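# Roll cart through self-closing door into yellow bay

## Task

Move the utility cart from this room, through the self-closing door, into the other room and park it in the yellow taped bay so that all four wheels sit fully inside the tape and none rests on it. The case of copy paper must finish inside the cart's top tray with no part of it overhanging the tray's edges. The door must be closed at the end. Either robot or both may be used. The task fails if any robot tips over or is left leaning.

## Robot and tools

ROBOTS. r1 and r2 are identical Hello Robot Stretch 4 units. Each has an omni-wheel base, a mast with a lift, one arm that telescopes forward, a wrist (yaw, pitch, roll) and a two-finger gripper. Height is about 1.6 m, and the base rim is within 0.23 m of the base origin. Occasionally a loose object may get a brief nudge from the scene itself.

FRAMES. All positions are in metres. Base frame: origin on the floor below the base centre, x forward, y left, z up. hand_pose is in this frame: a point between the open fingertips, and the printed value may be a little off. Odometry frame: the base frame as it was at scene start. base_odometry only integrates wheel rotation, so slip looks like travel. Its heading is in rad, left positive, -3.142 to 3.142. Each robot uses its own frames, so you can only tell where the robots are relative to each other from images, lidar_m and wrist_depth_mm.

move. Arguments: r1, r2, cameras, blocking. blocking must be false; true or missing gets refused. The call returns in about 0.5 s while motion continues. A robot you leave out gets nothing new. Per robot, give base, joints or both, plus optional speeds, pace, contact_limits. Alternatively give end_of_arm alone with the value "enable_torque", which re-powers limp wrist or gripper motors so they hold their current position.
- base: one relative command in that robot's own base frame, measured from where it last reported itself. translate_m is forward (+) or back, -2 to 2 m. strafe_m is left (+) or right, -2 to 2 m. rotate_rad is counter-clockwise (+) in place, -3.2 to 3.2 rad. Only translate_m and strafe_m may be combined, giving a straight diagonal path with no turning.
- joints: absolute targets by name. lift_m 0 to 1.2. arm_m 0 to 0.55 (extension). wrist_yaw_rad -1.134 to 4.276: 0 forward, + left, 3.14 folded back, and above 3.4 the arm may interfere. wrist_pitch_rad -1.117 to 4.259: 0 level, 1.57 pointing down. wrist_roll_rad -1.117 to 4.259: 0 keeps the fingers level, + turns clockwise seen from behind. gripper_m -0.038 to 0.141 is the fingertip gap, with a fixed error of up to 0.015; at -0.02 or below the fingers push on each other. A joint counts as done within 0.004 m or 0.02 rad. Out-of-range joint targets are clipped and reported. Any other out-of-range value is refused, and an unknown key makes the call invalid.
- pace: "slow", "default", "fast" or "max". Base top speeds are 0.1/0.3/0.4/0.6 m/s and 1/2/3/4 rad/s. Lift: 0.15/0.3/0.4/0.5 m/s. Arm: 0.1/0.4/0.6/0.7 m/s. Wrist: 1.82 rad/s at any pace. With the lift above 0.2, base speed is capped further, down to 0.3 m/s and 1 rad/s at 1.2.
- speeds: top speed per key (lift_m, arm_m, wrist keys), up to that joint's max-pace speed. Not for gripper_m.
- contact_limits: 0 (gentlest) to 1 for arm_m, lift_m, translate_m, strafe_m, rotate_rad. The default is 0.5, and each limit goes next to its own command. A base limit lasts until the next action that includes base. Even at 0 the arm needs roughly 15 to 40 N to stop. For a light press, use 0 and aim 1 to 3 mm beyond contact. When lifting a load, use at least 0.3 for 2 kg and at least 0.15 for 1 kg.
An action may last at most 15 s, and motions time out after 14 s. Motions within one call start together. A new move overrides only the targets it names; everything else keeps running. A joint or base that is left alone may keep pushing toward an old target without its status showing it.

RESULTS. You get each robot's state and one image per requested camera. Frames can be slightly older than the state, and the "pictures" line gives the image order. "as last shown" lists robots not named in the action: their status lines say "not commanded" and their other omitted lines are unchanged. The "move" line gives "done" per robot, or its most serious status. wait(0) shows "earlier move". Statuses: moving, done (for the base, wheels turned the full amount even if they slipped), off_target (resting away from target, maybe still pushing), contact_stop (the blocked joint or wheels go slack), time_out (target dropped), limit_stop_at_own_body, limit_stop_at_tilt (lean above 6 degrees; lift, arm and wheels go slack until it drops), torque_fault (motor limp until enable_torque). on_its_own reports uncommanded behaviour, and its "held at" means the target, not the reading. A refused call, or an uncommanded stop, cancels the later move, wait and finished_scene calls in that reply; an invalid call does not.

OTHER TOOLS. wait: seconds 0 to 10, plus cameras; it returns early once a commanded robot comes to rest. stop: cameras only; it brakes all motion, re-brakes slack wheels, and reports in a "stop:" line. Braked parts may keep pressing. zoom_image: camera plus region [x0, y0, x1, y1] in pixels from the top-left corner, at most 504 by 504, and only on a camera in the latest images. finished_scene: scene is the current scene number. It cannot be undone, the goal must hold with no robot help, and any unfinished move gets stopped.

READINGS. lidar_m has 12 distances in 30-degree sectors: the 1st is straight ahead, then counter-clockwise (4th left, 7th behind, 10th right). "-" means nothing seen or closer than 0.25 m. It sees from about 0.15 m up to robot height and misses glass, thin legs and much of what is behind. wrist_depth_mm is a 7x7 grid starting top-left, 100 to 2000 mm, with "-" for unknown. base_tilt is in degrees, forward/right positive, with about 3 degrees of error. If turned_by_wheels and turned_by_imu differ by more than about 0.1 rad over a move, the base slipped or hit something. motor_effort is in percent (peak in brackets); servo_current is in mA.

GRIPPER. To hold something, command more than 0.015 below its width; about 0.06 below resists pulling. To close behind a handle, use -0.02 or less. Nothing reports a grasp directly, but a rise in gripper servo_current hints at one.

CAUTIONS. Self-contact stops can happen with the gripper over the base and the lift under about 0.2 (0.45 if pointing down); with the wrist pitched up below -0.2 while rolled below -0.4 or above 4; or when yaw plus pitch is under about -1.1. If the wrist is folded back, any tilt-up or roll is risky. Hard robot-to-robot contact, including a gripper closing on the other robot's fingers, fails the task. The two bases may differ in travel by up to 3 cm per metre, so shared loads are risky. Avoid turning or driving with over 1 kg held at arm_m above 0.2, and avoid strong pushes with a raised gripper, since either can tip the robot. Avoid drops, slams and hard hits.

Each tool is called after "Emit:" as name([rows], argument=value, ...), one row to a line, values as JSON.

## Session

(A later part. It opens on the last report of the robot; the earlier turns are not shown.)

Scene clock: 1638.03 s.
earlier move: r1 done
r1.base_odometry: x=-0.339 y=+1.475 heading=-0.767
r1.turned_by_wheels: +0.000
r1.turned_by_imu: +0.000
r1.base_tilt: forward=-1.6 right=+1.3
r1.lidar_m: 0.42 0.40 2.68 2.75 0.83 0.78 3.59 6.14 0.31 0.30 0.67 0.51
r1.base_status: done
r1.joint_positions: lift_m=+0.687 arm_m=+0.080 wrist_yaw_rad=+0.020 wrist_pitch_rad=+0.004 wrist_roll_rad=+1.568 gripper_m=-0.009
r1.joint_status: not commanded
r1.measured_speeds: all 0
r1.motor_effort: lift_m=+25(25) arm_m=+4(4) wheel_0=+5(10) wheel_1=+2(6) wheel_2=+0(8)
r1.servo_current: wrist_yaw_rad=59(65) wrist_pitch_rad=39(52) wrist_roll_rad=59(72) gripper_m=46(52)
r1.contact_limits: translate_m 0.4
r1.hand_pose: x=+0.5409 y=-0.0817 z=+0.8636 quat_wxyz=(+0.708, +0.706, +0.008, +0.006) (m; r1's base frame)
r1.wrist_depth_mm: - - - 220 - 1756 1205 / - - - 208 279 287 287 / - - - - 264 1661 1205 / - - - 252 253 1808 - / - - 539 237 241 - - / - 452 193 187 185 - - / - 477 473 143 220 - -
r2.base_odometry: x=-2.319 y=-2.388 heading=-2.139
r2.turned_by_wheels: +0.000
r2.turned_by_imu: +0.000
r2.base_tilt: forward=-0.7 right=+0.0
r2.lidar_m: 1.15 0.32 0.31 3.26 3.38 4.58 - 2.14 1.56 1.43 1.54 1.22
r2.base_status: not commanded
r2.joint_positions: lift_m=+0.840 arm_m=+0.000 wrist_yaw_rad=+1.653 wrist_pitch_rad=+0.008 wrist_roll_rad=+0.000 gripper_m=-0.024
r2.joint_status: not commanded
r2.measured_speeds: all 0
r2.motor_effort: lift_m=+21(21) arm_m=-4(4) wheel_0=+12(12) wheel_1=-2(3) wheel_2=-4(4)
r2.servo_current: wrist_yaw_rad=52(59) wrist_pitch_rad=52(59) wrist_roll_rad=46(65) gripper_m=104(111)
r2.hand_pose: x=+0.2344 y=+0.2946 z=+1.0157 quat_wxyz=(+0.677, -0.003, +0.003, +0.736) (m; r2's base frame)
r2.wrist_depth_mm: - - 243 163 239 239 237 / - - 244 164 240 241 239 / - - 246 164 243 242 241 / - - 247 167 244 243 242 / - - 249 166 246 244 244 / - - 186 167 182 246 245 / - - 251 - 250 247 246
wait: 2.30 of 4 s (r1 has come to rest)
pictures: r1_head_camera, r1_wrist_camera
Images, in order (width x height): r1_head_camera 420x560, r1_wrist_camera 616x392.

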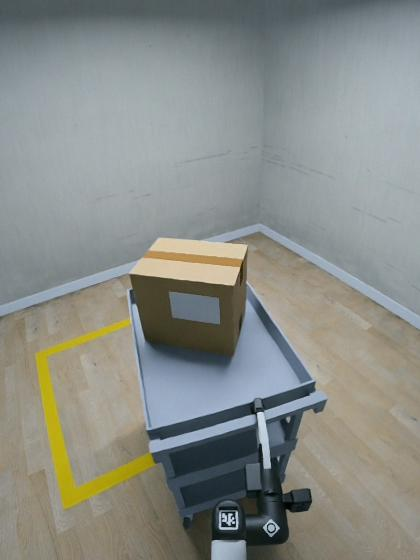

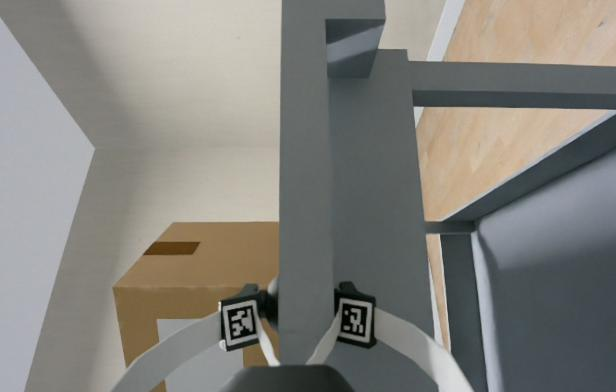

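Emit:
move(blocking=false, cameras=[], r1={"base":{"translate_m":0.11,"strafe_m":0.0},"pace":"slow","contact_limits":{"translate_m":0.4}})

Emit:
wait(seconds=4, cameras=[])

Emit:
move(blocking=false, cameras=[], r1={"base":{"translate_m":0.08,"strafe_m":-0.2},"pace":"slow","contact_limits":{"translate_m":0.4}})

Emit:
wait(seconds=4, cameras=["r1_wrist_camera","r1_head_camera"])

Scene clock: 1649.43 s.
move: r1 moving
r1.base_odometry: x=-0.330 y=+1.467 heading=-0.767
r1.turned_by_wheels: +0.001
r1.turned_by_imu: +0.000
r1.base_tilt: forward=-1.6 right=+1.2
r1.lidar_m: 0.40 0.42 2.66 2.72 0.92 0.75 3.63 1.22 0.31 0.30 0.73 0.55
r1.base_status: translate_m moving; strafe_m moving
r1.joint_positions: lift_m=+0.687 arm_m=+0.080 wrist_yaw_rad=+0.020 wrist_pitch_rad=+0.004 wrist_roll_rad=+1.568 gripper_m=-0.009
r1.joint_status: not commanded
r1.measured_speeds: translate_m=+0.049 strafe_m=-0.001 rotate_rad=+0.001 lift_m=+0.000 arm_m=+0.000 wrist_yaw_rad=+0.000 wrist_pitch_rad=+0.000 wrist_roll_rad=+0.000
r1.motor_effort: lift_m=+25(25) arm_m=+4(4) wheel_0=+6(7) wheel_1=+6(6) wheel_2=-6(7)
r1.servo_current: wrist_yaw_rad=39(59) wrist_pitch_rad=46(46) wrist_roll_rad=59(59) gripper_m=46(52)
r1.contact_limits: translate_m 0.4
r1.hand_pose: x=+0.5409 y=-0.0817 z=+0.8636 quat_wxyz=(+0.708, +0.706, +0.008, +0.006) (m; r1's base frame)
r1.wrist_depth_mm: - - - 220 - 1708 1205 / - - - 211 282 287 293 / - - - - 264 1708 1255 / - - - 253 252 1808 - / - - 549 237 244 - - / - 452 193 187 185 - - / - 473 469 144 220 - -
r2: as last shown
r2.base_tilt: forward=-0.7 right=+0.1
r2.lidar_m: 1.16 0.33 0.31 3.28 3.40 4.59 - 2.14 1.54 1.47 1.54 1.23
r2.motor_effort: lift_m=+21(21) arm_m=-4(4) wheel_0=+12(12) wheel_1=-3(3) wheel_2=-4(4)
r2.servo_current: wrist_yaw_rad=46(59) wrist_pitch_rad=52(59) wrist_roll_rad=39(52) gripper_m=98(104)
r2.wrist_depth_mm: - - 242 163 239 238 237 / - - 244 164 240 240 238 / - - 245 164 242 241 240 / - - 247 167 244 244 242 / - - 249 166 246 244 243 / - - 187 167 182 246 245 / - - 251 - 248 248 247
pictures: none
No camera images: "cameras" was empty.

Scene clock: 1651.30 s.
earlier move: r1 done
r1.base_odometry: x=-0.260 y=+1.399 heading=-0.767
r1.turned_by_wheels: +0.000
r1.turned_by_imu: -0.001
r1.base_tilt: forward=-1.6 right=+1.3
r1.lidar_m: 0.41 0.38 2.57 2.80 1.27 0.87 3.69 0.83 0.31 0.41 1.06 0.54
r1.base_status: done
r1.joint_positions: lift_m=+0.687 arm_m=+0.080 wrist_yaw_rad=+0.020 wrist_pitch_rad=+0.004 wrist_roll_rad=+1.568 gripper_m=-0.009
r1.joint_status: not commanded
r1.measured_speeds: all 0
r1.motor_effort: lift_m=+25(25) arm_m=+4(4) wheel_0=+2(8) wheel_1=+2(7) wheel_2=-4(8)
r1.servo_current: wrist_yaw_rad=46(72) wrist_pitch_rad=46(52) wrist_roll_rad=39(65) gripper_m=52(59)
r1.contact_limits: translate_m 0.4
r1.hand_pose: x=+0.5409 y=-0.0817 z=+0.8636 quat_wxyz=(+0.708, +0.706, +0.008, +0.006) (m; r1's base frame)
r1.wrist_depth_mm: - - - 237 - 1756 1205 / - - - 224 297 303 304 / - - - - 278 1661 1229 / - - - 256 258 1808 - / - - 634 240 244 - - / - 473 192 188 185 - - / - 445 452 143 216 - -
r2.base_odometry: x=-2.319 y=-2.388 heading=-2.139
r2.turned_by_wheels: +0.000
r2.turned_by_imu: +0.000
r2.base_tilt: forward=-0.7 right=+0.0
r2.lidar_m: 1.15 0.32 0.31 3.27 3.40 4.59 - 2.15 1.54 1.46 1.51 1.22
r2.base_status: not commanded
r2.joint_positions: lift_m=+0.840 arm_m=+0.000 wrist_yaw_rad=+1.653 wrist_pitch_rad=+0.008 wrist_roll_rad=+0.000 gripper_m=-0.024
r2.joint_status: not commanded
r2.measured_speeds: all 0
r2.motor_effort: lift_m=+21(21) arm_m=-4(4) wheel_0=+12(12) wheel_1=-2(3) wheel_2=-4(4)
r2.servo_current: wrist_yaw_rad=39(59) wrist_pitch_rad=52(59) wrist_roll_rad=52(65) gripper_m=104(111)
r2.hand_pose: x=+0.2344 y=+0.2946 z=+1.0157 quat_wxyz=(+0.677, -0.003, +0.003, +0.736) (m; r2's base frame)
r2.wrist_depth_mm: - - 242 163 239 239 237 / - - 243 164 240 240 239 / - - 245 164 243 241 240 / - - 247 167 244 243 241 / - - 249 166 246 244 243 / - - 187 167 182 246 245 / - - 251 - 249 247 247
wait: 1.87 of 4 s (r1 has come to rest)
pictures: none
No camera images: "cameras" was empty.

Scene clock: 1651.80 s.
move: r1 moving
r1.base_odometry: x=-0.265 y=+1.387 heading=-0.767
r1.turned_by_wheels: +0.000
r1.turned_by_imu: +0.000
r1.base_tilt: forward=-1.6 right=+1.3
r1.lidar_m: 0.42 0.38 2.59 2.80 1.28 0.86 3.70 0.78 0.32 0.40 1.01 0.54
r1.base_status: translate_m moving; strafe_m moving
r1.joint_positions: lift_m=+0.687 arm_m=+0.080 wrist_yaw_rad=+0.020 wrist_pitch_rad=+0.004 wrist_roll_rad=+1.568 gripper_m=-0.009
r1.joint_status: not commanded
r1.measured_speeds: translate_m=+0.018 strafe_m=-0.046 rotate_rad=+0.003 lift_m=+0.000 arm_m=+0.000 wrist_yaw_rad=+0.000 wrist_pitch_rad=+0.000 wrist_roll_rad=+0.000
r1.motor_effort: lift_m=+25(25) arm_m=+4(4) wheel_0=+7(10) wheel_1=-5(7) wheel_2=-4(7)
r1.servo_current: wrist_yaw_rad=52(65) wrist_pitch_rad=52(52) wrist_roll_rad=52(59) gripper_m=46(52)
r1.contact_limits: translate_m 0.4
r1.hand_pose: x=+0.5409 y=-0.0817 z=+0.8636 quat_wxyz=(+0.708, +0.706, +0.008, +0.006) (m; r1's base frame)
r1.wrist_depth_mm: - - - 232 - 1708 1229 / - - - 220 293 300 301 / - - - - 274 1661 1255 / - - - 254 257 1708 - / - - 615 239 244 - - / - 455 193 187 186 - - / - 449 455 142 218 - -
r2: as last shown
r2.base_tilt: forward=-0.7 right=+0.1
r2.lidar_m: 1.14 0.32 0.30 3.27 3.38 4.60 - 2.14 1.54 1.46 1.52 1.21
r2.motor_effort: lift_m=+21(21) arm_m=-4(4) wheel_0=+12(12) wheel_1=-3(3) wheel_2=-4(4)
r2.servo_current: wrist_yaw_rad=46(65) wrist_pitch_rad=52(59) wrist_roll_rad=46(65) gripper_m=104(111)
r2.wrist_depth_mm: - - 242 163 238 238 237 / - - 245 164 240 239 238 / - - 245 164 242 241 240 / - - 248 167 244 244 242 / - - 248 166 246 244 243 / - - 187 167 182 245 245 / - - 252 - 248 246 247
pictures: none
No camera images: "cameras" was empty.

Scene clock: 1654.73 s.
earlier move: r1 done
r1.base_odometry: x=-0.341 y=+1.200 heading=-0.767
r1.turned_by_wheels: +0.000
r1.turned_by_imu: +0.001
r1.base_tilt: forward=-1.6 right=+1.2
r1.lidar_m: 0.35 0.35 2.61 3.04 1.07 1.06 4.03 0.25 0.27 0.35 0.88 0.58
r1.base_status: done
r1.joint_positions: lift_m=+0.687 arm_m=+0.080 wrist_yaw_rad=+0.023 wrist_pitch_rad=+0.004 wrist_roll_rad=+1.568 gripper_m=-0.009
r1.joint_status: not commanded
r1.measured_speeds: all 0
r1.motor_effort: lift_m=+25(25) arm_m=-4(4) wheel_0=+7(13) wheel_1=-3(7) wheel_2=+2(7)
r1.servo_current: wrist_yaw_rad=39(72) wrist_pitch_rad=39(52) wrist_roll_rad=52(65) gripper_m=52(52)
r1.contact_limits: translate_m 0.4
r1.hand_pose: x=+0.5413 y=-0.0807 z=+0.8636 quat_wxyz=(+0.708, +0.706, +0.010, +0.007) (m; r1's base frame)
r1.wrist_depth_mm: - - - - - 1576 1229 / - - - 281 - 1661 1229 / - - - 243 329 336 340 / - - - 214 290 1708 1281 / - - - 247 253 1808 - / - - 194 189 231 1756 - / - 430 415 136 209 - -
r2.base_odometry: x=-2.319 y=-2.388 heading=-2.139
r2.turned_by_wheels: +0.000
r2.turned_by_imu: +0.000
r2.base_tilt: forward=-0.7 right=+0.0
r2.lidar_m: 1.16 0.34 0.32 3.28 3.40 4.61 - 2.15 1.52 1.44 1.53 1.22
r2.base_status: not commanded
r2.joint_positions: lift_m=+0.840 arm_m=+0.000 wrist_yaw_rad=+1.653 wrist_pitch_rad=+0.008 wrist_roll_rad=+0.000 gripper_m=-0.024
r2.joint_status: not commanded
r2.measured_speeds: all 0
r2.motor_effort: lift_m=+21(21) arm_m=-4(4) wheel_0=+12(12) wheel_1=-3(3) wheel_2=-3(4)
r2.servo_current: wrist_yaw_rad=52(65) wrist_pitch_rad=52(59) wrist_roll_rad=59(65) gripper_m=104(111)
r2.hand_pose: x=+0.2344 y=+0.2946 z=+1.0157 quat_wxyz=(+0.677, -0.003, +0.003, +0.736) (m; r2's base frame)
r2.wrist_depth_mm: - - 242 163 240 238 237 / - - 243 164 241 239 239 / - - 245 164 242 242 240 / - - 246 168 244 243 241 / - - 248 166 246 245 244 / - - 186 167 182 245 245 / - - 251 - 249 247 247
wait: 2.93 of 4 s (r1 has come to rest)
pictures: r1_head_camera, r1_wrist_camera
Images, in order (width x height): r1_head_camera 420x560, r1_wrist_camera 616x392.

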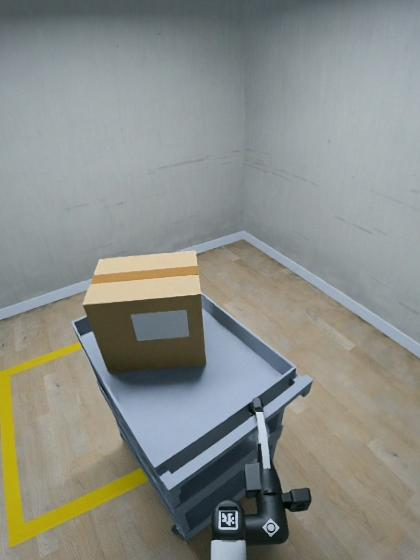

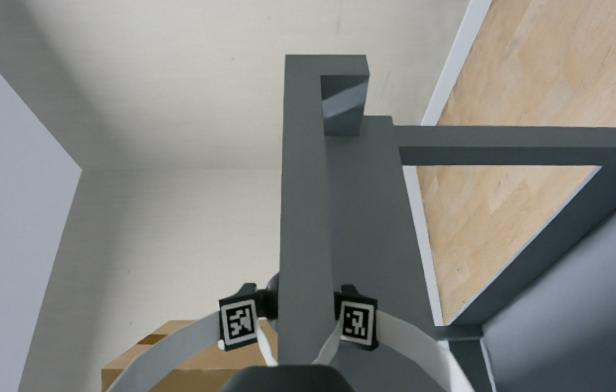

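Emit:
move(blocking=false, cameras=[], r1={"base":{"translate_m":0.213,"strafe_m":0.125},"pace":"slow","contact_limits":{"translate_m":0.4}})

Emit:
wait(seconds=4, cameras=["r1_wrist_camera","r1_head_camera"])

Scene clock: 1667.00 s.
move: r1 moving
r1.base_odometry: x=-0.328 y=+1.196 heading=-0.767
r1.turned_by_wheels: +0.000
r1.turned_by_imu: +0.000
r1.base_tilt: forward=-1.6 right=+1.3
r1.lidar_m: 0.32 0.32 2.61 3.03 1.21 1.04 3.98 0.25 0.27 0.38 0.94 0.57
r1.base_status: translate_m moving; strafe_m moving
r1.joint_positions: lift_m=+0.687 arm_m=+0.080 wrist_yaw_rad=+0.023 wrist_pitch_rad=+0.004 wrist_roll_rad=+1.568 gripper_m=-0.009
r1.joint_status: not commanded
r1.measured_speeds: translate_m=+0.049 strafe_m=+0.028 rotate_rad=-0.002 lift_m=+0.000 arm_m=+0.000 wrist_yaw_rad=+0.000 wrist_pitch_rad=+0.000 wrist_roll_rad=+0.000
r1.motor_effort: lift_m=+25(25) arm_m=-4(4) wheel_0=+2(6) wheel_1=+7(8) wheel_2=-7(7)
r1.servo_current: wrist_yaw_rad=52(52) wrist_pitch_rad=39(52) wrist_roll_rad=46(52) gripper_m=52(59)
r1.contact_limits: translate_m 0.4
r1.hand_pose: x=+0.5412 y=-0.0808 z=+0.8636 quat_wxyz=(+0.708, +0.706, +0.009, +0.007) (m; r1's base frame)
r1.wrist_depth_mm: - - - - - 1576 1205 / - - - 287 - 1808 1229 / - - - 249 332 338 340 / - - - 220 293 1756 1205 / - - - 196 252 1708 - / - - 192 190 186 1756 - / - 569 407 141 207 - -
r2: as last shown
r2.lidar_m: 1.15 0.33 0.31 3.28 3.40 4.60 - 2.15 1.52 1.45 1.50 1.23
r2.motor_effort: lift_m=+21(21) arm_m=-4(4) wheel_0=+12(12) wheel_1=-3(3) wheel_2=-4(4)
r2.servo_current: wrist_yaw_rad=59(59) wrist_pitch_rad=52(52) wrist_roll_rad=46(52) gripper_m=98(111)
r2.wrist_depth_mm: - - 243 163 239 238 237 / - - 243 164 241 240 239 / - - 245 165 243 242 240 / - - 248 168 244 244 241 / - - 248 167 246 246 243 / - - 186 167 182 246 245 / - - 252 - 249 247 247
pictures: none
No camera images: "cameras" was empty.

Scene clock: 1670.13 s.
earlier move: r1 done
r1.base_odometry: x=-0.101 y=+1.142 heading=-0.767
r1.turned_by_wheels: -0.001
r1.turned_by_imu: -0.002
r1.base_tilt: forward=-1.6 right=+1.3
r1.lidar_m: 0.35 0.34 2.38 3.01 2.20 1.15 4.02 0.46 0.52 0.66 1.73 0.56
r1.base_status: done
r1.joint_positions: lift_m=+0.687 arm_m=+0.080 wrist_yaw_rad=+0.013 wrist_pitch_rad=+0.004 wrist_roll_rad=+1.568 gripper_m=-0.009
r1.joint_status: not commanded
r1.measured_speeds: all 0
r1.motor_effort: lift_m=+25(25) arm_m=+4(4) wheel_0=-6(12) wheel_1=+3(8) wheel_2=-3(14)
r1.servo_current: wrist_yaw_rad=46(78) wrist_pitch_rad=46(52) wrist_roll_rad=59(72) gripper_m=46(59)
r1.contact_limits: translate_m 0.4
r1.hand_pose: x=+0.5404 y=-0.0837 z=+0.8636 quat_wxyz=(+0.708, +0.706, +0.006, +0.003) (m; r1's base frame)
r1.wrist_depth_mm: - - - - - 1576 1229 / - - - 266 - 1708 1205 / - - - 234 327 332 334 / - - - 208 281 1808 1255 / - - - 244 253 1808 - / - - 193 189 185 - - / - 415 415 134 206 - -
r2.base_odometry: x=-2.319 y=-2.388 heading=-2.139
r2.turned_by_wheels: +0.000
r2.turned_by_imu: +0.000
r2.base_tilt: forward=-0.7 right=+0.1
r2.lidar_m: 1.16 0.34 0.32 3.28 3.40 4.63 - 2.15 1.53 1.46 1.52 1.20
r2.base_status: not commanded
r2.joint_positions: lift_m=+0.840 arm_m=+0.000 wrist_yaw_rad=+1.653 wrist_pitch_rad=+0.008 wrist_roll_rad=+0.000 gripper_m=-0.024
r2.joint_status: not commanded
r2.measured_speeds: all 0
r2.motor_effort: lift_m=+21(21) arm_m=-4(4) wheel_0=+12(12) wheel_1=-3(3) wheel_2=-4(4)
r2.servo_current: wrist_yaw_rad=46(65) wrist_pitch_rad=46(59) wrist_roll_rad=52(59) gripper_m=91(111)
r2.hand_pose: x=+0.2344 y=+0.2946 z=+1.0157 quat_wxyz=(+0.677, -0.003, +0.003, +0.736) (m; r2's base frame)
r2.wrist_depth_mm: - - 242 163 239 238 237 / - - 244 164 242 240 239 / - - 245 164 243 241 240 / - - 247 167 243 243 241 / - - 249 167 245 245 244 / - - 186 167 182 246 245 / - - 252 - 249 248 247
wait: 3.13 of 4 s (r1 has come to rest)
pictures: r1_head_camera, r1_wrist_camera
Images, in order (width x height): r1_head_camera 420x560, r1_wrist_camera 616x392.

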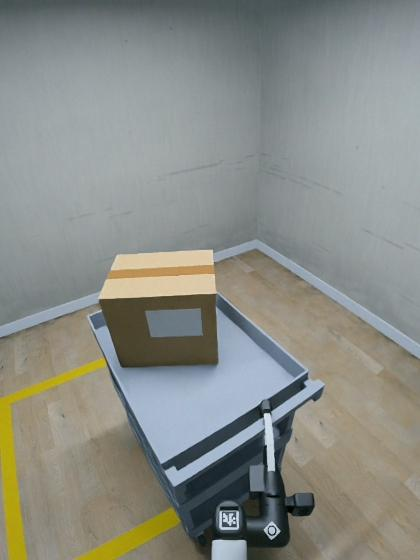

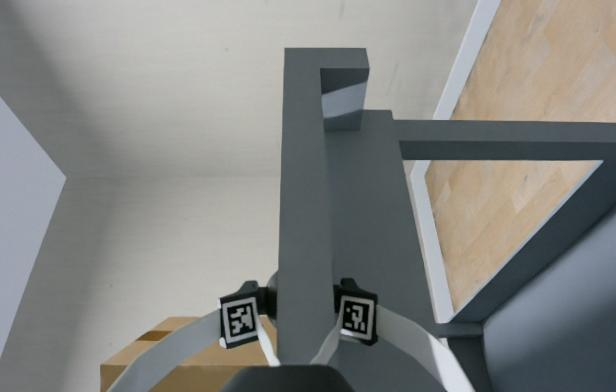

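Emit:
move(blocking=false, cameras=[], r1={"base":{"translate_m":0.2,"strafe_m":0.13},"pace":"slow","contact_limits":{"translate_m":0.4}})

Emit:
wait(seconds=4, cameras=["r1_wrist_camera","r1_head_camera"])

Scene clock: 1689.43 s.
move: r1 moving
r1.base_odometry: x=-0.088 y=+1.139 heading=-0.768
r1.turned_by_wheels: -0.001
r1.turned_by_imu: -0.001
r1.base_tilt: forward=-1.6 right=+1.3
r1.lidar_m: 0.35 0.34 2.35 3.02 2.30 1.14 4.01 0.47 0.52 0.70 1.80 0.55
r1.base_status: translate_m moving; strafe_m moving
r1.joint_positions: lift_m=+0.687 arm_m=+0.080 wrist_yaw_rad=+0.013 wrist_pitch_rad=+0.004 wrist_roll_rad=+1.568 gripper_m=-0.009
r1.joint_status: not commanded
r1.measured_speeds: translate_m=+0.046 strafe_m=+0.029 rotate_rad=+0.003 lift_m=+0.000 arm_m=+0.000 wrist_yaw_rad=+0.000 wrist_pitch_rad=+0.000 wrist_roll_rad=+0.000
r1.motor_effort: lift_m=+25(25) arm_m=+4(4) wheel_0=-7(7) wheel_1=+5(7) wheel_2=-10(10)
r1.servo_current: wrist_yaw_rad=59(65) wrist_pitch_rad=39(52) wrist_roll_rad=52(65) gripper_m=52(52)
r1.contact_limits: translate_m 0.4
r1.hand_pose: x=+0.5404 y=-0.0837 z=+0.8636 quat_wxyz=(+0.708, +0.706, +0.006, +0.003) (m; r1's base frame)
r1.wrist_depth_mm: - - - - - 1576 1205 / - - - 264 - 1756 1229 / - - - 233 327 332 334 / - - - 210 279 1756 1255 / - - - 244 254 1756 - / - - 193 189 185 - - / - 410 415 134 206 - -
r2: as last shown
r2.lidar_m: 1.16 0.33 0.32 3.27 3.41 4.57 - 2.15 1.56 1.47 1.53 1.19
r2.servo_current: wrist_yaw_rad=59(59) wrist_pitch_rad=59(59) wrist_roll_rad=39(52) gripper_m=104(104)
r2.wrist_depth_mm: - - 242 163 239 238 238 / - - 243 164 241 240 238 / - - 246 165 243 241 241 / - - 247 168 245 243 241 / - - 249 166 246 244 244 / - - 187 167 182 246 244 / - - 251 - 249 247 247
pictures: none
No camera images: "cameras" was empty.

Scene clock: 1692.50 s.
earlier move: r1 done
r1.base_odometry: x=+0.133 y=+1.096 heading=-0.768
r1.turned_by_wheels: +0.000
r1.turned_by_imu: +0.000
r1.base_tilt: forward=-1.6 right=+1.3
r1.lidar_m: 0.37 0.35 2.12 2.85 2.86 1.24 - 0.69 0.75 1.01 1.82 0.55
r1.base_status: done
r1.joint_positions: lift_m=+0.687 arm_m=+0.080 wrist_yaw_rad=+0.013 wrist_pitch_rad=+0.004 wrist_roll_rad=+1.568 gripper_m=-0.009
r1.joint_status: not commanded
r1.measured_speeds: all 0
r1.motor_effort: lift_m=+25(25) arm_m=+4(4) wheel_0=-4(10) wheel_1=+3(7) wheel_2=-3(10)
r1.servo_current: wrist_yaw_rad=72(78) wrist_pitch_rad=46(52) wrist_roll_rad=46(65) gripper_m=46(59)
r1.contact_limits: translate_m 0.4
r1.hand_pose: x=+0.5404 y=-0.0837 z=+0.8636 quat_wxyz=(+0.708, +0.706, +0.006, +0.003) (m; r1's base frame)
r1.wrist_depth_mm: - - - - - 1618 1205 / - - - 239 310 1618 1229 / - - - 224 300 1464 332 / - - - 204 265 1756 1308 / - - - 190 250 1863 - / - 477 192 187 184 - - / - 427 430 139 211 - -
r2.base_odometry: x=-2.319 y=-2.388 heading=-2.139
r2.turned_by_wheels: +0.000
r2.turned_by_imu: +0.000
r2.base_tilt: forward=-0.7 right=+0.1
r2.lidar_m: 1.16 0.33 0.32 3.28 3.41 4.61 - 2.15 1.55 1.45 1.50 1.22
r2.base_status: not commanded
r2.joint_positions: lift_m=+0.840 arm_m=+0.000 wrist_yaw_rad=+1.653 wrist_pitch_rad=+0.008 wrist_roll_rad=+0.000 gripper_m=-0.024
r2.joint_status: not commanded
r2.measured_speeds: all 0
r2.motor_effort: lift_m=+21(21) arm_m=-4(4) wheel_0=+12(12) wheel_1=-3(3) wheel_2=-4(4)
r2.servo_current: wrist_yaw_rad=39(59) wrist_pitch_rad=46(59) wrist_roll_rad=39(59) gripper_m=104(111)
r2.hand_pose: x=+0.2344 y=+0.2946 z=+1.0157 quat_wxyz=(+0.677, -0.003, +0.003, +0.736) (m; r2's base frame)
r2.wrist_depth_mm: - - 243 162 240 237 237 / - - 244 164 241 239 238 / - - 246 164 243 241 240 / - - 246 167 244 242 243 / - - 247 165 246 245 244 / - - 187 167 182 247 245 / - - 251 - 248 246 247
wait: 3.07 of 4 s (r1 has come to rest)
pictures: r1_head_camera, r1_wrist_camera
Images, in order (width x height): r1_head_camera 420x560, r1_wrist_camera 616x392.

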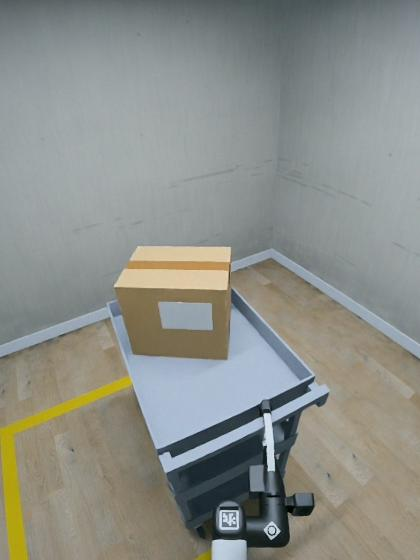

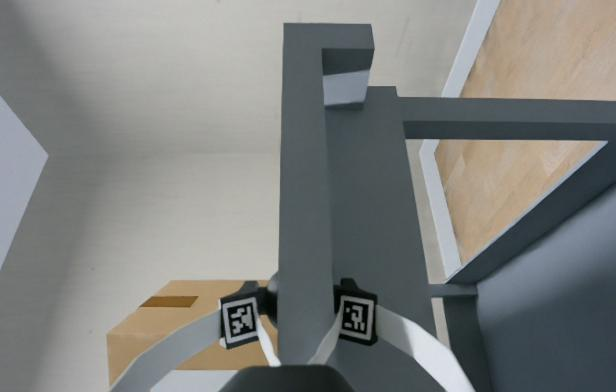

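Emit:
move(blocking=false, cameras=[], r1={"joints":{"gripper_m":0.141}})

Emit:
wait(seconds=3, cameras=[])

Emit:
move(blocking=false, cameras=[], r1={"base":{"translate_m":-0.25},"pace":"slow","contact_limits":{"translate_m":0.3}})

Emit:
wait(seconds=5, cameras=["r1_wrist_camera","r1_head_camera"])

Scene clock: 1712.63 s.
move: r1 moving
r1.base_odometry: x=+0.133 y=+1.096 heading=-0.768
r1.turned_by_wheels: +0.000
r1.turned_by_imu: +0.000
r1.base_tilt: forward=-1.6 right=+1.3
r1.lidar_m: 0.36 0.38 2.10 2.86 2.87 1.26 - 0.71 0.75 1.01 1.83 0.54
r1.base_status: not commanded
r1.joint_positions: lift_m=+0.687 arm_m=+0.080 wrist_yaw_rad=+0.013 wrist_pitch_rad=+0.004 wrist_roll_rad=+1.568 gripper_m=+0.012
r1.joint_status: gripper_m moving
r1.measured_speeds: translate_m=+0.000 strafe_m=+0.000 rotate_rad=+0.001 lift_m=+0.000 arm_m=+0.000 wrist_yaw_rad=+0.004 wrist_pitch_rad=-0.004 wrist_roll_rad=+0.000
r1.motor_effort: lift_m=+24(25) arm_m=+4(4) wheel_0=-5(5) wheel_1=+3(3) wheel_2=-3(3)
r1.servo_current: wrist_yaw_rad=65(65) wrist_pitch_rad=46(52) wrist_roll_rad=46(59) gripper_m=85(85)
r1.contact_limits: translate_m 0.4
r1.hand_pose: x=+0.5404 y=-0.0837 z=+0.8636 quat_wxyz=(+0.708, +0.706, +0.006, +0.003) (m; r1's base frame)
r1.wrist_depth_mm: - - - - - 1576 1205 / - - - 245 315 1618 1205 / - - - - 306 332 334 / - - - 206 267 1756 1308 / - - - 245 251 1863 - / - 473 192 190 233 - - / - 436 433 151 213 - -
r2: as last shown
r2.base_tilt: forward=-0.7 right=+0.0
r2.lidar_m: 1.15 0.32 0.31 3.26 3.40 4.59 - 2.14 1.54 1.46 1.51 1.21
r2.motor_effort: lift_m=+21(21) arm_m=-4(4) wheel_0=+12(12) wheel_1=-2(3) wheel_2=-4(4)
r2.servo_current: wrist_yaw_rad=39(65) wrist_pitch_rad=52(59) wrist_roll_rad=39(59) gripper_m=104(111)
r2.wrist_depth_mm: - - 242 163 239 239 237 / - - 243 164 241 240 239 / - - 246 164 244 242 239 / - - 247 167 245 243 242 / - - 249 166 246 244 244 / - - 186 167 182 245 245 / - - 252 - 248 247 247
pictures: none
No camera images: "cameras" was empty.

Scene clock: 1714.53 s.
earlier move: r1 done
r1.base_odometry: x=+0.133 y=+1.096 heading=-0.767
r1.turned_by_wheels: +0.000
r1.turned_by_imu: +0.000
r1.base_tilt: forward=-1.6 right=+1.3
r1.lidar_m: 0.40 0.40 2.11 2.87 2.86 1.27 - 0.68 0.75 1.00 1.81 0.51
r1.base_status: not commanded
r1.joint_positions: lift_m=+0.687 arm_m=+0.080 wrist_yaw_rad=+0.017 wrist_pitch_rad=+0.003 wrist_roll_rad=+1.568 gripper_m=+0.141
r1.joint_status: all done
r1.measured_speeds: all 0
r1.motor_effort: lift_m=+24(25) arm_m=+4(4) wheel_0=-3(5) wheel_1=+3(3) wheel_2=-2(3)
r1.servo_current: wrist_yaw_rad=52(72) wrist_pitch_rad=39(52) wrist_roll_rad=65(72) gripper_m=52(98)
r1.contact_limits: translate_m 0.4
r1.hand_pose: x=+0.5407 y=-0.0825 z=+0.8638 quat_wxyz=(+0.708, +0.706, +0.007, +0.005) (m; r1's base frame)
r1.wrist_depth_mm: - - - 264 - 1576 1182 / - - - 248 319 1464 1138 / - - - 227 306 1576 1182 / - - - 210 279 1708 - / - - - 249 255 1921 - / - 193 521 182 238 195 - / - 439 442 143 223 - -
r2.base_odometry: x=-2.319 y=-2.388 heading=-2.139
r2.turned_by_wheels: +0.000
r2.turned_by_imu: +0.000
r2.base_tilt: forward=-0.7 right=+0.0
r2.lidar_m: 1.16 0.34 0.30 3.27 3.38 4.59 - 2.13 1.53 1.45 1.53 1.23
r2.base_status: not commanded
r2.joint_positions: lift_m=+0.840 arm_m=+0.000 wrist_yaw_rad=+1.653 wrist_pitch_rad=+0.008 wrist_roll_rad=+0.000 gripper_m=-0.024
r2.joint_status: not commanded
r2.measured_speeds: all 0
r2.motor_effort: lift_m=+21(21) arm_m=-4(4) wheel_0=+12(12) wheel_1=-3(3) wheel_2=-3(4)
r2.servo_current: wrist_yaw_rad=52(65) wrist_pitch_rad=52(59) wrist_roll_rad=46(59) gripper_m=104(111)
r2.hand_pose: x=+0.2344 y=+0.2946 z=+1.0157 quat_wxyz=(+0.677, -0.003, +0.003, +0.736) (m; r2's base frame)
r2.wrist_depth_mm: - - 242 163 239 238 237 / - - 244 164 241 239 238 / - - 245 164 243 241 239 / - - 247 167 244 243 242 / - - 249 166 245 244 243 / - - 187 167 183 246 245 / - - 252 - 248 248 247
wait: 1.90 of 3 s (r1 has come to rest)
pictures: none
No camera images: "cameras" was empty.

Scene clock: 1715.03 s.
move: r1 moving
r1.base_odometry: x=+0.124 y=+1.105 heading=-0.768
r1.turned_by_wheels: +0.000
r1.turned_by_imu: +0.000
r1.base_tilt: forward=-1.6 right=+1.3
r1.lidar_m: 0.41 0.40 2.12 2.86 2.85 1.25 - 0.70 0.73 0.97 1.82 0.55
r1.base_status: translate_m moving
r1.joint_positions: lift_m=+0.687 arm_m=+0.080 wrist_yaw_rad=+0.017 wrist_pitch_rad=+0.003 wrist_roll_rad=+1.568 gripper_m=+0.141
r1.joint_status: not commanded
r1.measured_speeds: translate_m=-0.048 strafe_m=+0.000 rotate_rad=+0.000 lift_m=+0.000 arm_m=+0.000 wrist_yaw_rad=+0.000 wrist_pitch_rad=+0.000 wrist_roll_rad=+0.000
r1.motor_effort: lift_m=+24(24) arm_m=+4(4) wheel_0=-7(7) wheel_1=-5(5) wheel_2=+6(7)
r1.servo_current: wrist_yaw_rad=39(52) wrist_pitch_rad=46(46) wrist_roll_rad=46(65) gripper_m=46(46)
r1.contact_limits: translate_m 0.3
r1.hand_pose: x=+0.5407 y=-0.0824 z=+0.8638 quat_wxyz=(+0.708, +0.706, +0.007, +0.005) (m; r1's base frame)
r1.wrist_depth_mm: - - - - - 1576 1229 / - - - 260 332 1618 1229 / - - - 240 325 1537 1182 / - - - 224 289 1756 - / - - - 208 263 - - / - 193 521 195 248 195 - / - 449 452 142 232 - -
r2: as last shown
r2.lidar_m: 1.16 0.35 0.30 3.27 3.40 4.57 - 2.15 1.53 1.46 1.52 1.20
r2.motor_effort: lift_m=+21(21) arm_m=-4(4) wheel_0=+12(12) wheel_1=-2(3) wheel_2=-4(4)
r2.servo_current: wrist_yaw_rad=46(59) wrist_pitch_rad=52(52) wrist_roll_rad=46(52) gripper_m=104(104)
r2.wrist_depth_mm: - - 243 163 239 238 237 / - - 244 164 240 238 238 / - - 245 164 242 241 241 / - - 247 168 244 244 241 / - - 248 166 246 244 244 / - - 187 167 181 246 246 / - - 252 - 250 247 246
pictures: none
No camera images: "cameras" was empty.

Scene clock: 1718.33 s.
earlier move: r1 done
r1.base_odometry: x=-0.047 y=+1.270 heading=-0.768
r1.turned_by_wheels: +0.000
r1.turned_by_imu: +0.000
r1.base_tilt: forward=-1.6 right=+1.2
r1.lidar_m: 0.61 0.76 2.34 2.88 2.30 1.06 3.84 0.52 0.50 0.72 1.82 0.81
r1.base_status: done
r1.joint_positions: lift_m=+0.687 arm_m=+0.080 wrist_yaw_rad=+0.017 wrist_pitch_rad=+0.003 wrist_roll_rad=+1.568 gripper_m=+0.141
r1.joint_status: not commanded
r1.measured_speeds: all 0
r1.motor_effort: lift_m=+24(25) arm_m=+4(4) wheel_0=-4(8) wheel_1=-3(7) wheel_2=+3(8)
r1.servo_current: wrist_yaw_rad=39(78) wrist_pitch_rad=46(52) wrist_roll_rad=46(72) gripper_m=33(52)
r1.contact_limits: translate_m 0.3
r1.hand_pose: x=+0.5407 y=-0.0824 z=+0.8638 quat_wxyz=(+0.708, +0.706, +0.007, +0.005) (m; r1's base frame)
r1.wrist_depth_mm: - - - - - 1618 1182 / - - - - - 1708 1205 / - - - 544 - 1464 1060 / - - - 530 - - 525 / - - - 759 - - - / - 211 683 402 452 195 - / - 155 699 142 - - -
r2.base_odometry: x=-2.319 y=-2.388 heading=-2.139
r2.turned_by_wheels: +0.000
r2.turned_by_imu: +0.000
r2.base_tilt: forward=-0.7 right=+0.0
r2.lidar_m: 1.15 0.37 0.30 3.28 3.40 4.56 - 2.13 1.55 1.46 1.53 1.20
r2.base_status: not commanded
r2.joint_positions: lift_m=+0.840 arm_m=+0.000 wrist_yaw_rad=+1.653 wrist_pitch_rad=+0.008 wrist_roll_rad=+0.000 gripper_m=-0.024
r2.joint_status: not commanded
r2.measured_speeds: all 0
r2.motor_effort: lift_m=+21(21) arm_m=-3(4) wheel_0=+12(12) wheel_1=-3(3) wheel_2=-4(4)
r2.servo_current: wrist_yaw_rad=52(65) wrist_pitch_rad=52(59) wrist_roll_rad=46(59) gripper_m=104(111)
r2.hand_pose: x=+0.2344 y=+0.2946 z=+1.0157 quat_wxyz=(+0.677, -0.003, +0.003, +0.736) (m; r2's base frame)
r2.wrist_depth_mm: - - 243 163 240 239 237 / - - 243 164 240 239 238 / - - 245 164 243 242 241 / - - 248 168 245 242 242 / - - 249 166 246 245 242 / - - 186 167 182 245 245 / - - 251 - 249 247 247
wait: 3.30 of 5 s (r1 has come to rest)
pictures: r1_head_camera, r1_wrist_camera
Images, in order (width x height): r1_head_camera 420x560, r1_wrist_camera 616x392.

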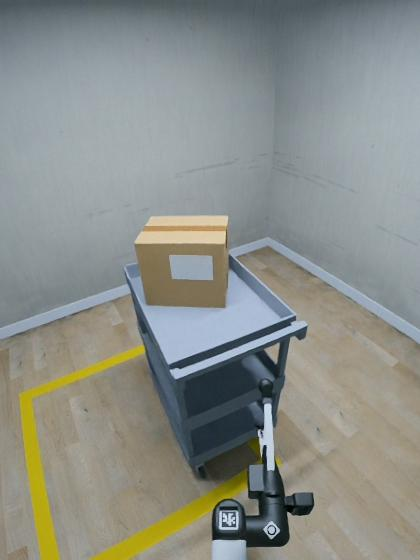

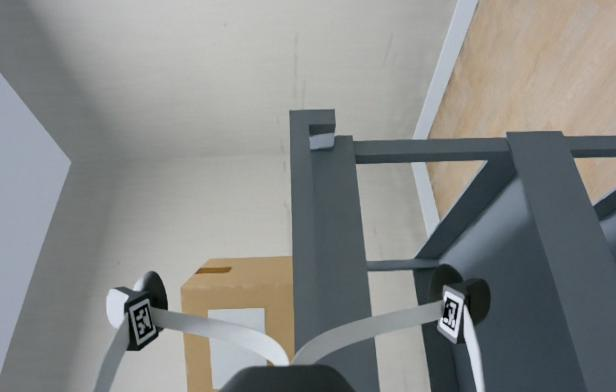

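Emit:
zoom_image(camera="r1_head_camera", region=[120, 330, 330, 540])

Scaled by 2.400 from the camera's 420x560 image, which has a finer 600x800 frame.

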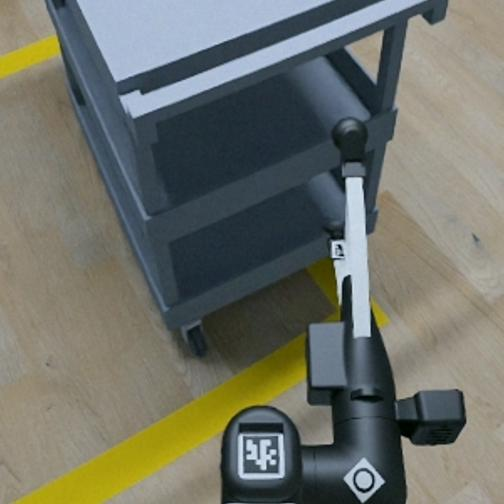

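Emit:
move(blocking=false, cameras=[], r1={"base":{"translate_m":0.4,"strafe_m":-0.75},"joints":{"arm_m":0.0,"wrist_roll_rad":0.0,"wrist_yaw_rad":0.0}})

Emit:
wait(seconds=6, cameras=["r1_head_camera"])

Scene clock: 1742.43 s.
move: r1 moving
r1.base_odometry: x=-0.056 y=+1.240 heading=-0.768
r1.turned_by_wheels: +0.000
r1.turned_by_imu: -0.001
r1.base_tilt: forward=-1.6 right=+1.3
r1.lidar_m: 0.61 0.60 2.35 2.89 2.35 1.05 3.88 0.50 0.51 0.71 1.82 0.79
r1.base_status: translate_m moving; strafe_m moving
r1.joint_positions: lift_m=+0.687 arm_m=+0.031 wrist_yaw_rad=+0.003 wrist_pitch_rad=+0.003 wrist_roll_rad=+0.990 gripper_m=+0.141
r1.joint_status: arm_m moving; wrist_yaw_rad moving; wrist_roll_rad moving
r1.measured_speeds: translate_m=+0.058 strafe_m=-0.108 rotate_rad=-0.001 lift_m=+0.000 arm_m=-0.163 wrist_yaw_rad=-0.001 wrist_pitch_rad=+0.000 wrist_roll_rad=-1.817
r1.motor_effort: lift_m=+24(24) arm_m=-6(7) wheel_0=+9(11) wheel_1=-8(8) wheel_2=-4(6)
r1.servo_current: wrist_yaw_rad=65(65) wrist_pitch_rad=39(46) wrist_roll_rad=91(163) gripper_m=39(52)
r1.hand_pose: x=+0.4903 y=-0.0866 z=+0.8638 quat_wxyz=(+0.880, +0.475, +0.002, +0.000) (m; r1's base frame)
r1.wrist_depth_mm: - - - - - - - / - - - - - - 1576 / - - - - - - 1576 / - - - - 597 - 1397 / - - 715 525 - 707 1205 / - 193 723 436 211 196 580 / - 741 741 142 - - -
r2: as last shown
r2.lidar_m: 1.17 0.34 0.32 3.28 3.39 4.57 - 2.16 1.56 1.46 1.53 1.20
r2.motor_effort: lift_m=+21(21) arm_m=-4(4) wheel_0=+12(12) wheel_1=-2(3) wheel_2=-4(4)
r2.servo_current: wrist_yaw_rad=46(52) wrist_pitch_rad=46(52) wrist_roll_rad=46(59) gripper_m=111(111)
r2.wrist_depth_mm: - - 243 163 240 239 237 / - - 244 164 241 241 238 / - - 246 164 243 242 240 / - - 247 167 245 242 241 / - - 249 166 245 244 243 / - - 187 167 182 246 245 / - - 251 - 248 247 247
pictures: none
No camera images: "cameras" was empty.

Scene clock: 1746.27 s.
earlier move: r1 done
r1.base_odometry: x=-0.280 y=+0.452 heading=-0.768
r1.turned_by_wheels: +0.000
r1.turned_by_imu: -0.003
r1.base_tilt: forward=-1.6 right=+1.3
r1.lidar_m: 1.56 0.77 0.62 0.89 2.15 0.66 0.47 0.44 0.48 0.67 1.08 1.15
r1.base_status: done
r1.joint_positions: lift_m=+0.687 arm_m=+0.000 wrist_yaw_rad=+0.003 wrist_pitch_rad=+0.003 wrist_roll_rad=+0.002 gripper_m=+0.141
r1.joint_status: all done
r1.measured_speeds: all 0
r1.motor_effort: lift_m=+24(25) arm_m=-5(8) wheel_0=+0(13) wheel_1=-2(9) wheel_2=-1(7)
r1.servo_current: wrist_yaw_rad=52(72) wrist_pitch_rad=39(52) wrist_roll_rad=26(163) gripper_m=46(52)
r1.hand_pose: x=+0.4596 y=-0.0866 z=+0.8638 quat_wxyz=(+1.000, +0.001, +0.002, +0.001) (m; r1's base frame)
r1.wrist_depth_mm: - - - - - - - / - - - - - - - / - - - - - - - / - - - - - - - / - - - - - - - / - 195 - - 187 193 - / - 1983 - 144 - - -
r2.base_odometry: x=-2.319 y=-2.388 heading=-2.139
r2.turned_by_wheels: +0.000
r2.turned_by_imu: +0.001
r2.base_tilt: forward=-0.7 right=+0.1
r2.lidar_m: 1.15 0.35 0.32 3.27 3.39 4.61 - 2.16 1.54 1.45 1.52 1.20
r2.base_status: not commanded
r2.joint_positions: lift_m=+0.840 arm_m=+0.000 wrist_yaw_rad=+1.653 wrist_pitch_rad=+0.008 wrist_roll_rad=+0.000 gripper_m=-0.024
r2.joint_status: not commanded
r2.measured_speeds: all 0
r2.motor_effort: lift_m=+21(21) arm_m=-4(4) wheel_0=+12(12) wheel_1=-3(3) wheel_2=-4(4)
r2.servo_current: wrist_yaw_rad=52(65) wrist_pitch_rad=52(59) wrist_roll_rad=46(59) gripper_m=104(111)
r2.hand_pose: x=+0.2344 y=+0.2946 z=+1.0157 quat_wxyz=(+0.677, -0.003, +0.003, +0.736) (m; r2's base frame)
r2.wrist_depth_mm: - - 242 163 239 238 237 / - - 244 164 242 239 238 / - - 245 164 243 240 239 / - - 247 167 245 243 242 / - - 249 166 245 246 243 / - - 187 167 182 247 245 / - - 252 - 250 248 247
wait: 3.83 of 6 s (r1 has come to rest)
pictures: r1_head_camera
Images, in order (width x height): r1_head_camera 420x560.

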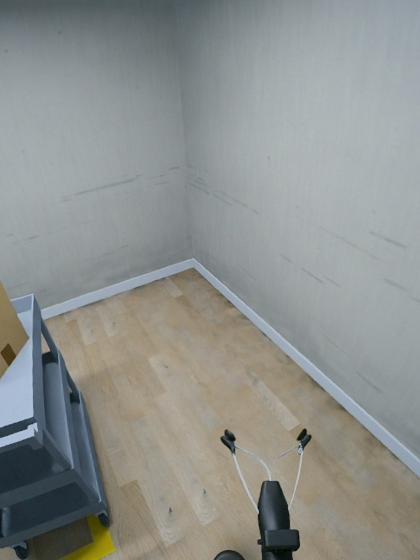

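Emit:
move(blocking=false, cameras=[], r1={"base":{"translate_m":0.87,"strafe_m":-0.02}})

Emit:
wait(seconds=6, cameras=[])

Emit:
move(blocking=false, cameras=[], r1={"base":{"rotate_rad":2.0},"pace":"slow"})

Emit:
wait(seconds=6, cameras=["r1_wrist_camera","r1_head_camera"])

Scene clock: 1755.63 s.
move: r1 moving
r1.base_odometry: x=-0.258 y=+0.430 heading=-0.768
r1.turned_by_wheels: +0.000
r1.turned_by_imu: +0.000
r1.base_tilt: forward=-1.6 right=+1.3
r1.lidar_m: 1.54 0.78 0.61 0.84 2.23 0.71 0.49 0.45 0.50 0.67 1.08 1.14
r1.base_status: translate_m moving; strafe_m moving
r1.joint_positions: lift_m=+0.687 arm_m=+0.000 wrist_yaw_rad=+0.003 wrist_pitch_rad=+0.003 wrist_roll_rad=+0.002 gripper_m=+0.141
r1.joint_status: not commanded
r1.measured_speeds: translate_m=+0.123 strafe_m=-0.002 rotate_rad=+0.000 lift_m=+0.000 arm_m=+0.000 wrist_yaw_rad=+0.000 wrist_pitch_rad=+0.000 wrist_roll_rad=+0.000
r1.motor_effort: lift_m=+24(24) arm_m=-5(5) wheel_0=+5(8) wheel_1=+5(6) wheel_2=-9(10)
r1.servo_current: wrist_yaw_rad=65(65) wrist_pitch_rad=39(46) wrist_roll_rad=52(65) gripper_m=46(52)
r1.hand_pose: x=+0.4596 y=-0.0866 z=+0.8638 quat_wxyz=(+1.000, +0.001, +0.002, +0.001) (m; r1's base frame)
r1.wrist_depth_mm: - - - - - - - / - - - - - - - / - - - - - - - / - - - - - - - / - - - - - - - / - 195 - - 187 193 - / - 1921 - 143 - - -
r2: as last shown
r2.turned_by_imu: +0.000
r2.base_tilt: forward=-0.7 right=+0.0
r2.lidar_m: 1.15 0.36 0.30 3.27 3.42 4.58 - 2.12 1.56 1.46 1.52 1.23
r2.motor_effort: lift_m=+21(21) arm_m=-4(4) wheel_0=+12(12) wheel_1=-2(3) wheel_2=-4(4)
r2.servo_current: wrist_yaw_rad=52(52) wrist_pitch_rad=52(52) wrist_roll_rad=46(59) gripper_m=98(111)
r2.wrist_depth_mm: - - 242 163 240 239 237 / - - 243 164 241 240 238 / - - 245 164 243 241 240 / - - 247 167 244 243 242 / - - 249 167 244 245 244 / - - 187 167 182 246 244 / - - 251 - 248 248 247
pictures: none
No camera images: "cameras" was empty.

Scene clock: 1759.53 s.
earlier move: r1 done
r1.base_odometry: x=+0.332 y=-0.166 heading=-0.767
r1.turned_by_wheels: +0.000
r1.turned_by_imu: +0.000
r1.base_tilt: forward=-1.6 right=+1.3
r1.lidar_m: 0.91 1.58 1.65 0.63 0.61 2.51 1.22 1.17 0.97 0.67 0.62 0.63
r1.base_status: done
r1.joint_positions: lift_m=+0.687 arm_m=+0.000 wrist_yaw_rad=+0.003 wrist_pitch_rad=+0.003 wrist_roll_rad=+0.002 gripper_m=+0.141
r1.joint_status: not commanded
r1.measured_speeds: all 0
r1.motor_effort: lift_m=+24(24) arm_m=-5(5) wheel_0=+3(9) wheel_1=+2(7) wheel_2=+1(10)
r1.servo_current: wrist_yaw_rad=46(78) wrist_pitch_rad=46(52) wrist_roll_rad=46(85) gripper_m=39(52)
r1.hand_pose: x=+0.4596 y=-0.0866 z=+0.8638 quat_wxyz=(+1.000, +0.001, +0.002, +0.001) (m; r1's base frame)
r1.wrist_depth_mm: - - - - - - - / - - - - - - - / - - - - - - - / - - - - - - - / - - - - - - - / - 194 - - 187 194 - / - - - 136 - - -
r2.base_odometry: x=-2.319 y=-2.388 heading=-2.139
r2.turned_by_wheels: +0.000
r2.turned_by_imu: +0.001
r2.base_tilt: forward=-0.7 right=+0.0
r2.lidar_m: 1.14 0.37 0.32 3.29 3.39 4.56 - 2.15 1.52 1.47 1.52 1.20
r2.base_status: not commanded
r2.joint_positions: lift_m=+0.840 arm_m=+0.000 wrist_yaw_rad=+1.653 wrist_pitch_rad=+0.008 wrist_roll_rad=+0.000 gripper_m=-0.024
r2.joint_status: not commanded
r2.measured_speeds: all 0
r2.motor_effort: lift_m=+21(21) arm_m=-4(4) wheel_0=+12(12) wheel_1=-3(3) wheel_2=-4(4)
r2.servo_current: wrist_yaw_rad=46(65) wrist_pitch_rad=52(59) wrist_roll_rad=52(59) gripper_m=104(111)
r2.hand_pose: x=+0.2344 y=+0.2946 z=+1.0157 quat_wxyz=(+0.677, -0.003, +0.003, +0.736) (m; r2's base frame)
r2.wrist_depth_mm: - - 242 163 239 238 237 / - - 243 164 241 240 239 / - - 245 164 243 243 241 / - - 247 167 245 242 242 / - - 248 166 246 245 244 / - - 187 167 182 248 245 / - - 252 - 249 247 247
wait: 3.90 of 6 s (r1 has come to rest)
pictures: none
No camera images: "cameras" was empty.

Scene clock: 1760.03 s.
move: r1 moving
r1.base_odometry: x=+0.332 y=-0.166 heading=-0.643
r1.turned_by_wheels: +0.125
r1.turned_by_imu: +0.125
r1.base_tilt: forward=-1.6 right=+1.3
r1.lidar_m: 1.00 1.60 0.75 0.62 0.62 1.54 1.19 1.16 0.82 0.64 0.63 0.69
r1.base_status: rotate_rad moving
r1.joint_positions: lift_m=+0.687 arm_m=+0.000 wrist_yaw_rad=+0.003 wrist_pitch_rad=+0.003 wrist_roll_rad=+0.002 gripper_m=+0.141
r1.joint_status: not commanded
r1.measured_speeds: translate_m=+0.000 strafe_m=-0.001 rotate_rad=+0.483 lift_m=+0.000 arm_m=+0.000 wrist_yaw_rad=+0.000 wrist_pitch_rad=+0.000 wrist_roll_rad=+0.000
r1.motor_effort: lift_m=+24(24) arm_m=-5(5) wheel_0=-6(7) wheel_1=-5(7) wheel_2=-5(6)
r1.servo_current: wrist_yaw_rad=52(59) wrist_pitch_rad=46(52) wrist_roll_rad=52(65) gripper_m=39(46)
r1.hand_pose: x=+0.4596 y=-0.0866 z=+0.8638 quat_wxyz=(+1.000, +0.001, +0.002, +0.001) (m; r1's base frame)
r1.wrist_depth_mm: - - - - - - - / - - - - - - - / - - - - - - - / - - - - - - - / - - - - - - - / - 195 - - 187 193 - / - - - 136 - - -
r2: as last shown
r2.turned_by_imu: +0.000
r2.lidar_m: 1.15 0.36 0.31 3.28 3.40 4.61 - 2.15 1.54 1.47 1.52 1.22
r2.servo_current: wrist_yaw_rad=46(52) wrist_pitch_rad=46(59) wrist_roll_rad=39(59) gripper_m=98(111)
r2.wrist_depth_mm: - - 242 163 240 239 237 / - - 243 164 240 239 238 / - - 246 164 243 241 241 / - - 248 168 245 243 242 / - - 248 166 245 245 243 / - - 186 167 182 246 246 / - - 250 - 248 247 248
pictures: none
No camera images: "cameras" was empty.

Scene clock: 1762.83 s.
earlier move: r1 done
r1.base_odometry: x=+0.332 y=-0.166 heading=+1.232
r1.turned_by_wheels: +1.874
r1.turned_by_imu: +1.884
r1.base_tilt: forward=-1.6 right=+1.3
r1.lidar_m: 0.62 0.64 1.27 1.15 1.08 0.70 0.62 0.64 0.80 1.58 1.62 0.65
r1.base_status: done
r1.joint_positions: lift_m=+0.687 arm_m=+0.000 wrist_yaw_rad=+0.003 wrist_pitch_rad=+0.003 wrist_roll_rad=+0.002 gripper_m=+0.141
r1.joint_status: not commanded
r1.measured_speeds: all 0
r1.motor_effort: lift_m=+24(24) arm_m=-5(5) wheel_0=-4(7) wheel_1=-2(8) wheel_2=-3(7)
r1.servo_current: wrist_yaw_rad=46(72) wrist_pitch_rad=52(52) wrist_roll_rad=46(78) gripper_m=46(52)
r1.hand_pose: x=+0.4596 y=-0.0867 z=+0.8638 quat_wxyz=(+1.000, +0.001, +0.002, +0.001) (m; r1's base frame)
r1.wrist_depth_mm: - - - - - - - / - - - - 496 - - / - - - 554 496 699 - / - - - 564 500 661 - / - - - - - - - / - 208 179 413 191 197 424 / - 1808 1808 143 - 866 -
r2.base_odometry: x=-2.319 y=-2.388 heading=-2.139
r2.turned_by_wheels: +0.000
r2.turned_by_imu: +0.000
r2.base_tilt: forward=-0.7 right=+0.1
r2.lidar_m: 1.16 0.32 0.30 3.28 3.39 4.56 - 2.16 1.55 1.45 1.52 1.21
r2.base_status: not commanded
r2.joint_positions: lift_m=+0.840 arm_m=+0.000 wrist_yaw_rad=+1.653 wrist_pitch_rad=+0.008 wrist_roll_rad=+0.000 gripper_m=-0.024
r2.joint_status: not commanded
r2.measured_speeds: all 0
r2.motor_effort: lift_m=+21(21) arm_m=-4(4) wheel_0=+12(12) wheel_1=-3(3) wheel_2=-4(4)
r2.servo_current: wrist_yaw_rad=52(65) wrist_pitch_rad=52(59) wrist_roll_rad=33(59) gripper_m=98(111)
r2.hand_pose: x=+0.2344 y=+0.2946 z=+1.0157 quat_wxyz=(+0.677, -0.003, +0.003, +0.736) (m; r2's base frame)
r2.wrist_depth_mm: - - 242 163 239 238 237 / - - 243 164 242 240 237 / - - 246 164 242 241 240 / - - 247 168 245 243 241 / - - 249 166 246 245 243 / - - 187 167 181 246 246 / - - 251 - 248 246 246
wait: 2.80 of 6 s (r1 has come to rest)
pictures: r1_head_camera, r1_wrist_camera
Images, in order (width x height): r1_head_camera 420x560, r1_wrist_camera 616x392.

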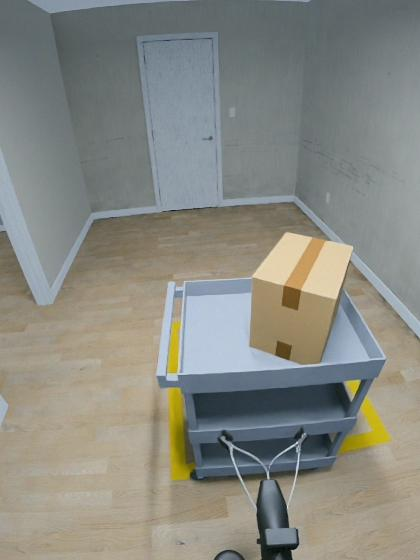

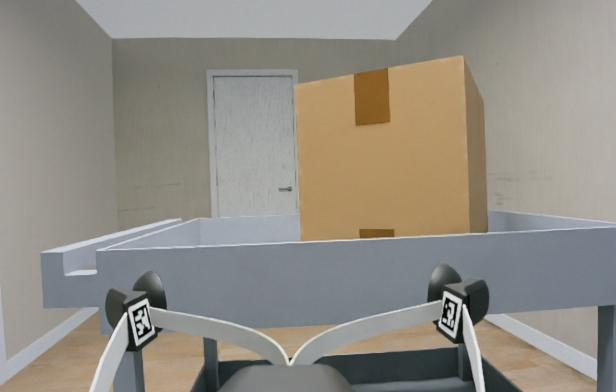

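Emit:
zoom_image(camera="r1_head_camera", region=[150, 270, 400, 500])

Scaled by 2.016 from the camera's 420x560 image, which has a finer 600x800 frame.

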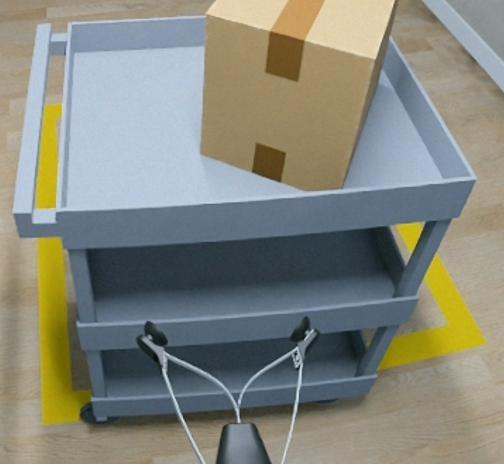

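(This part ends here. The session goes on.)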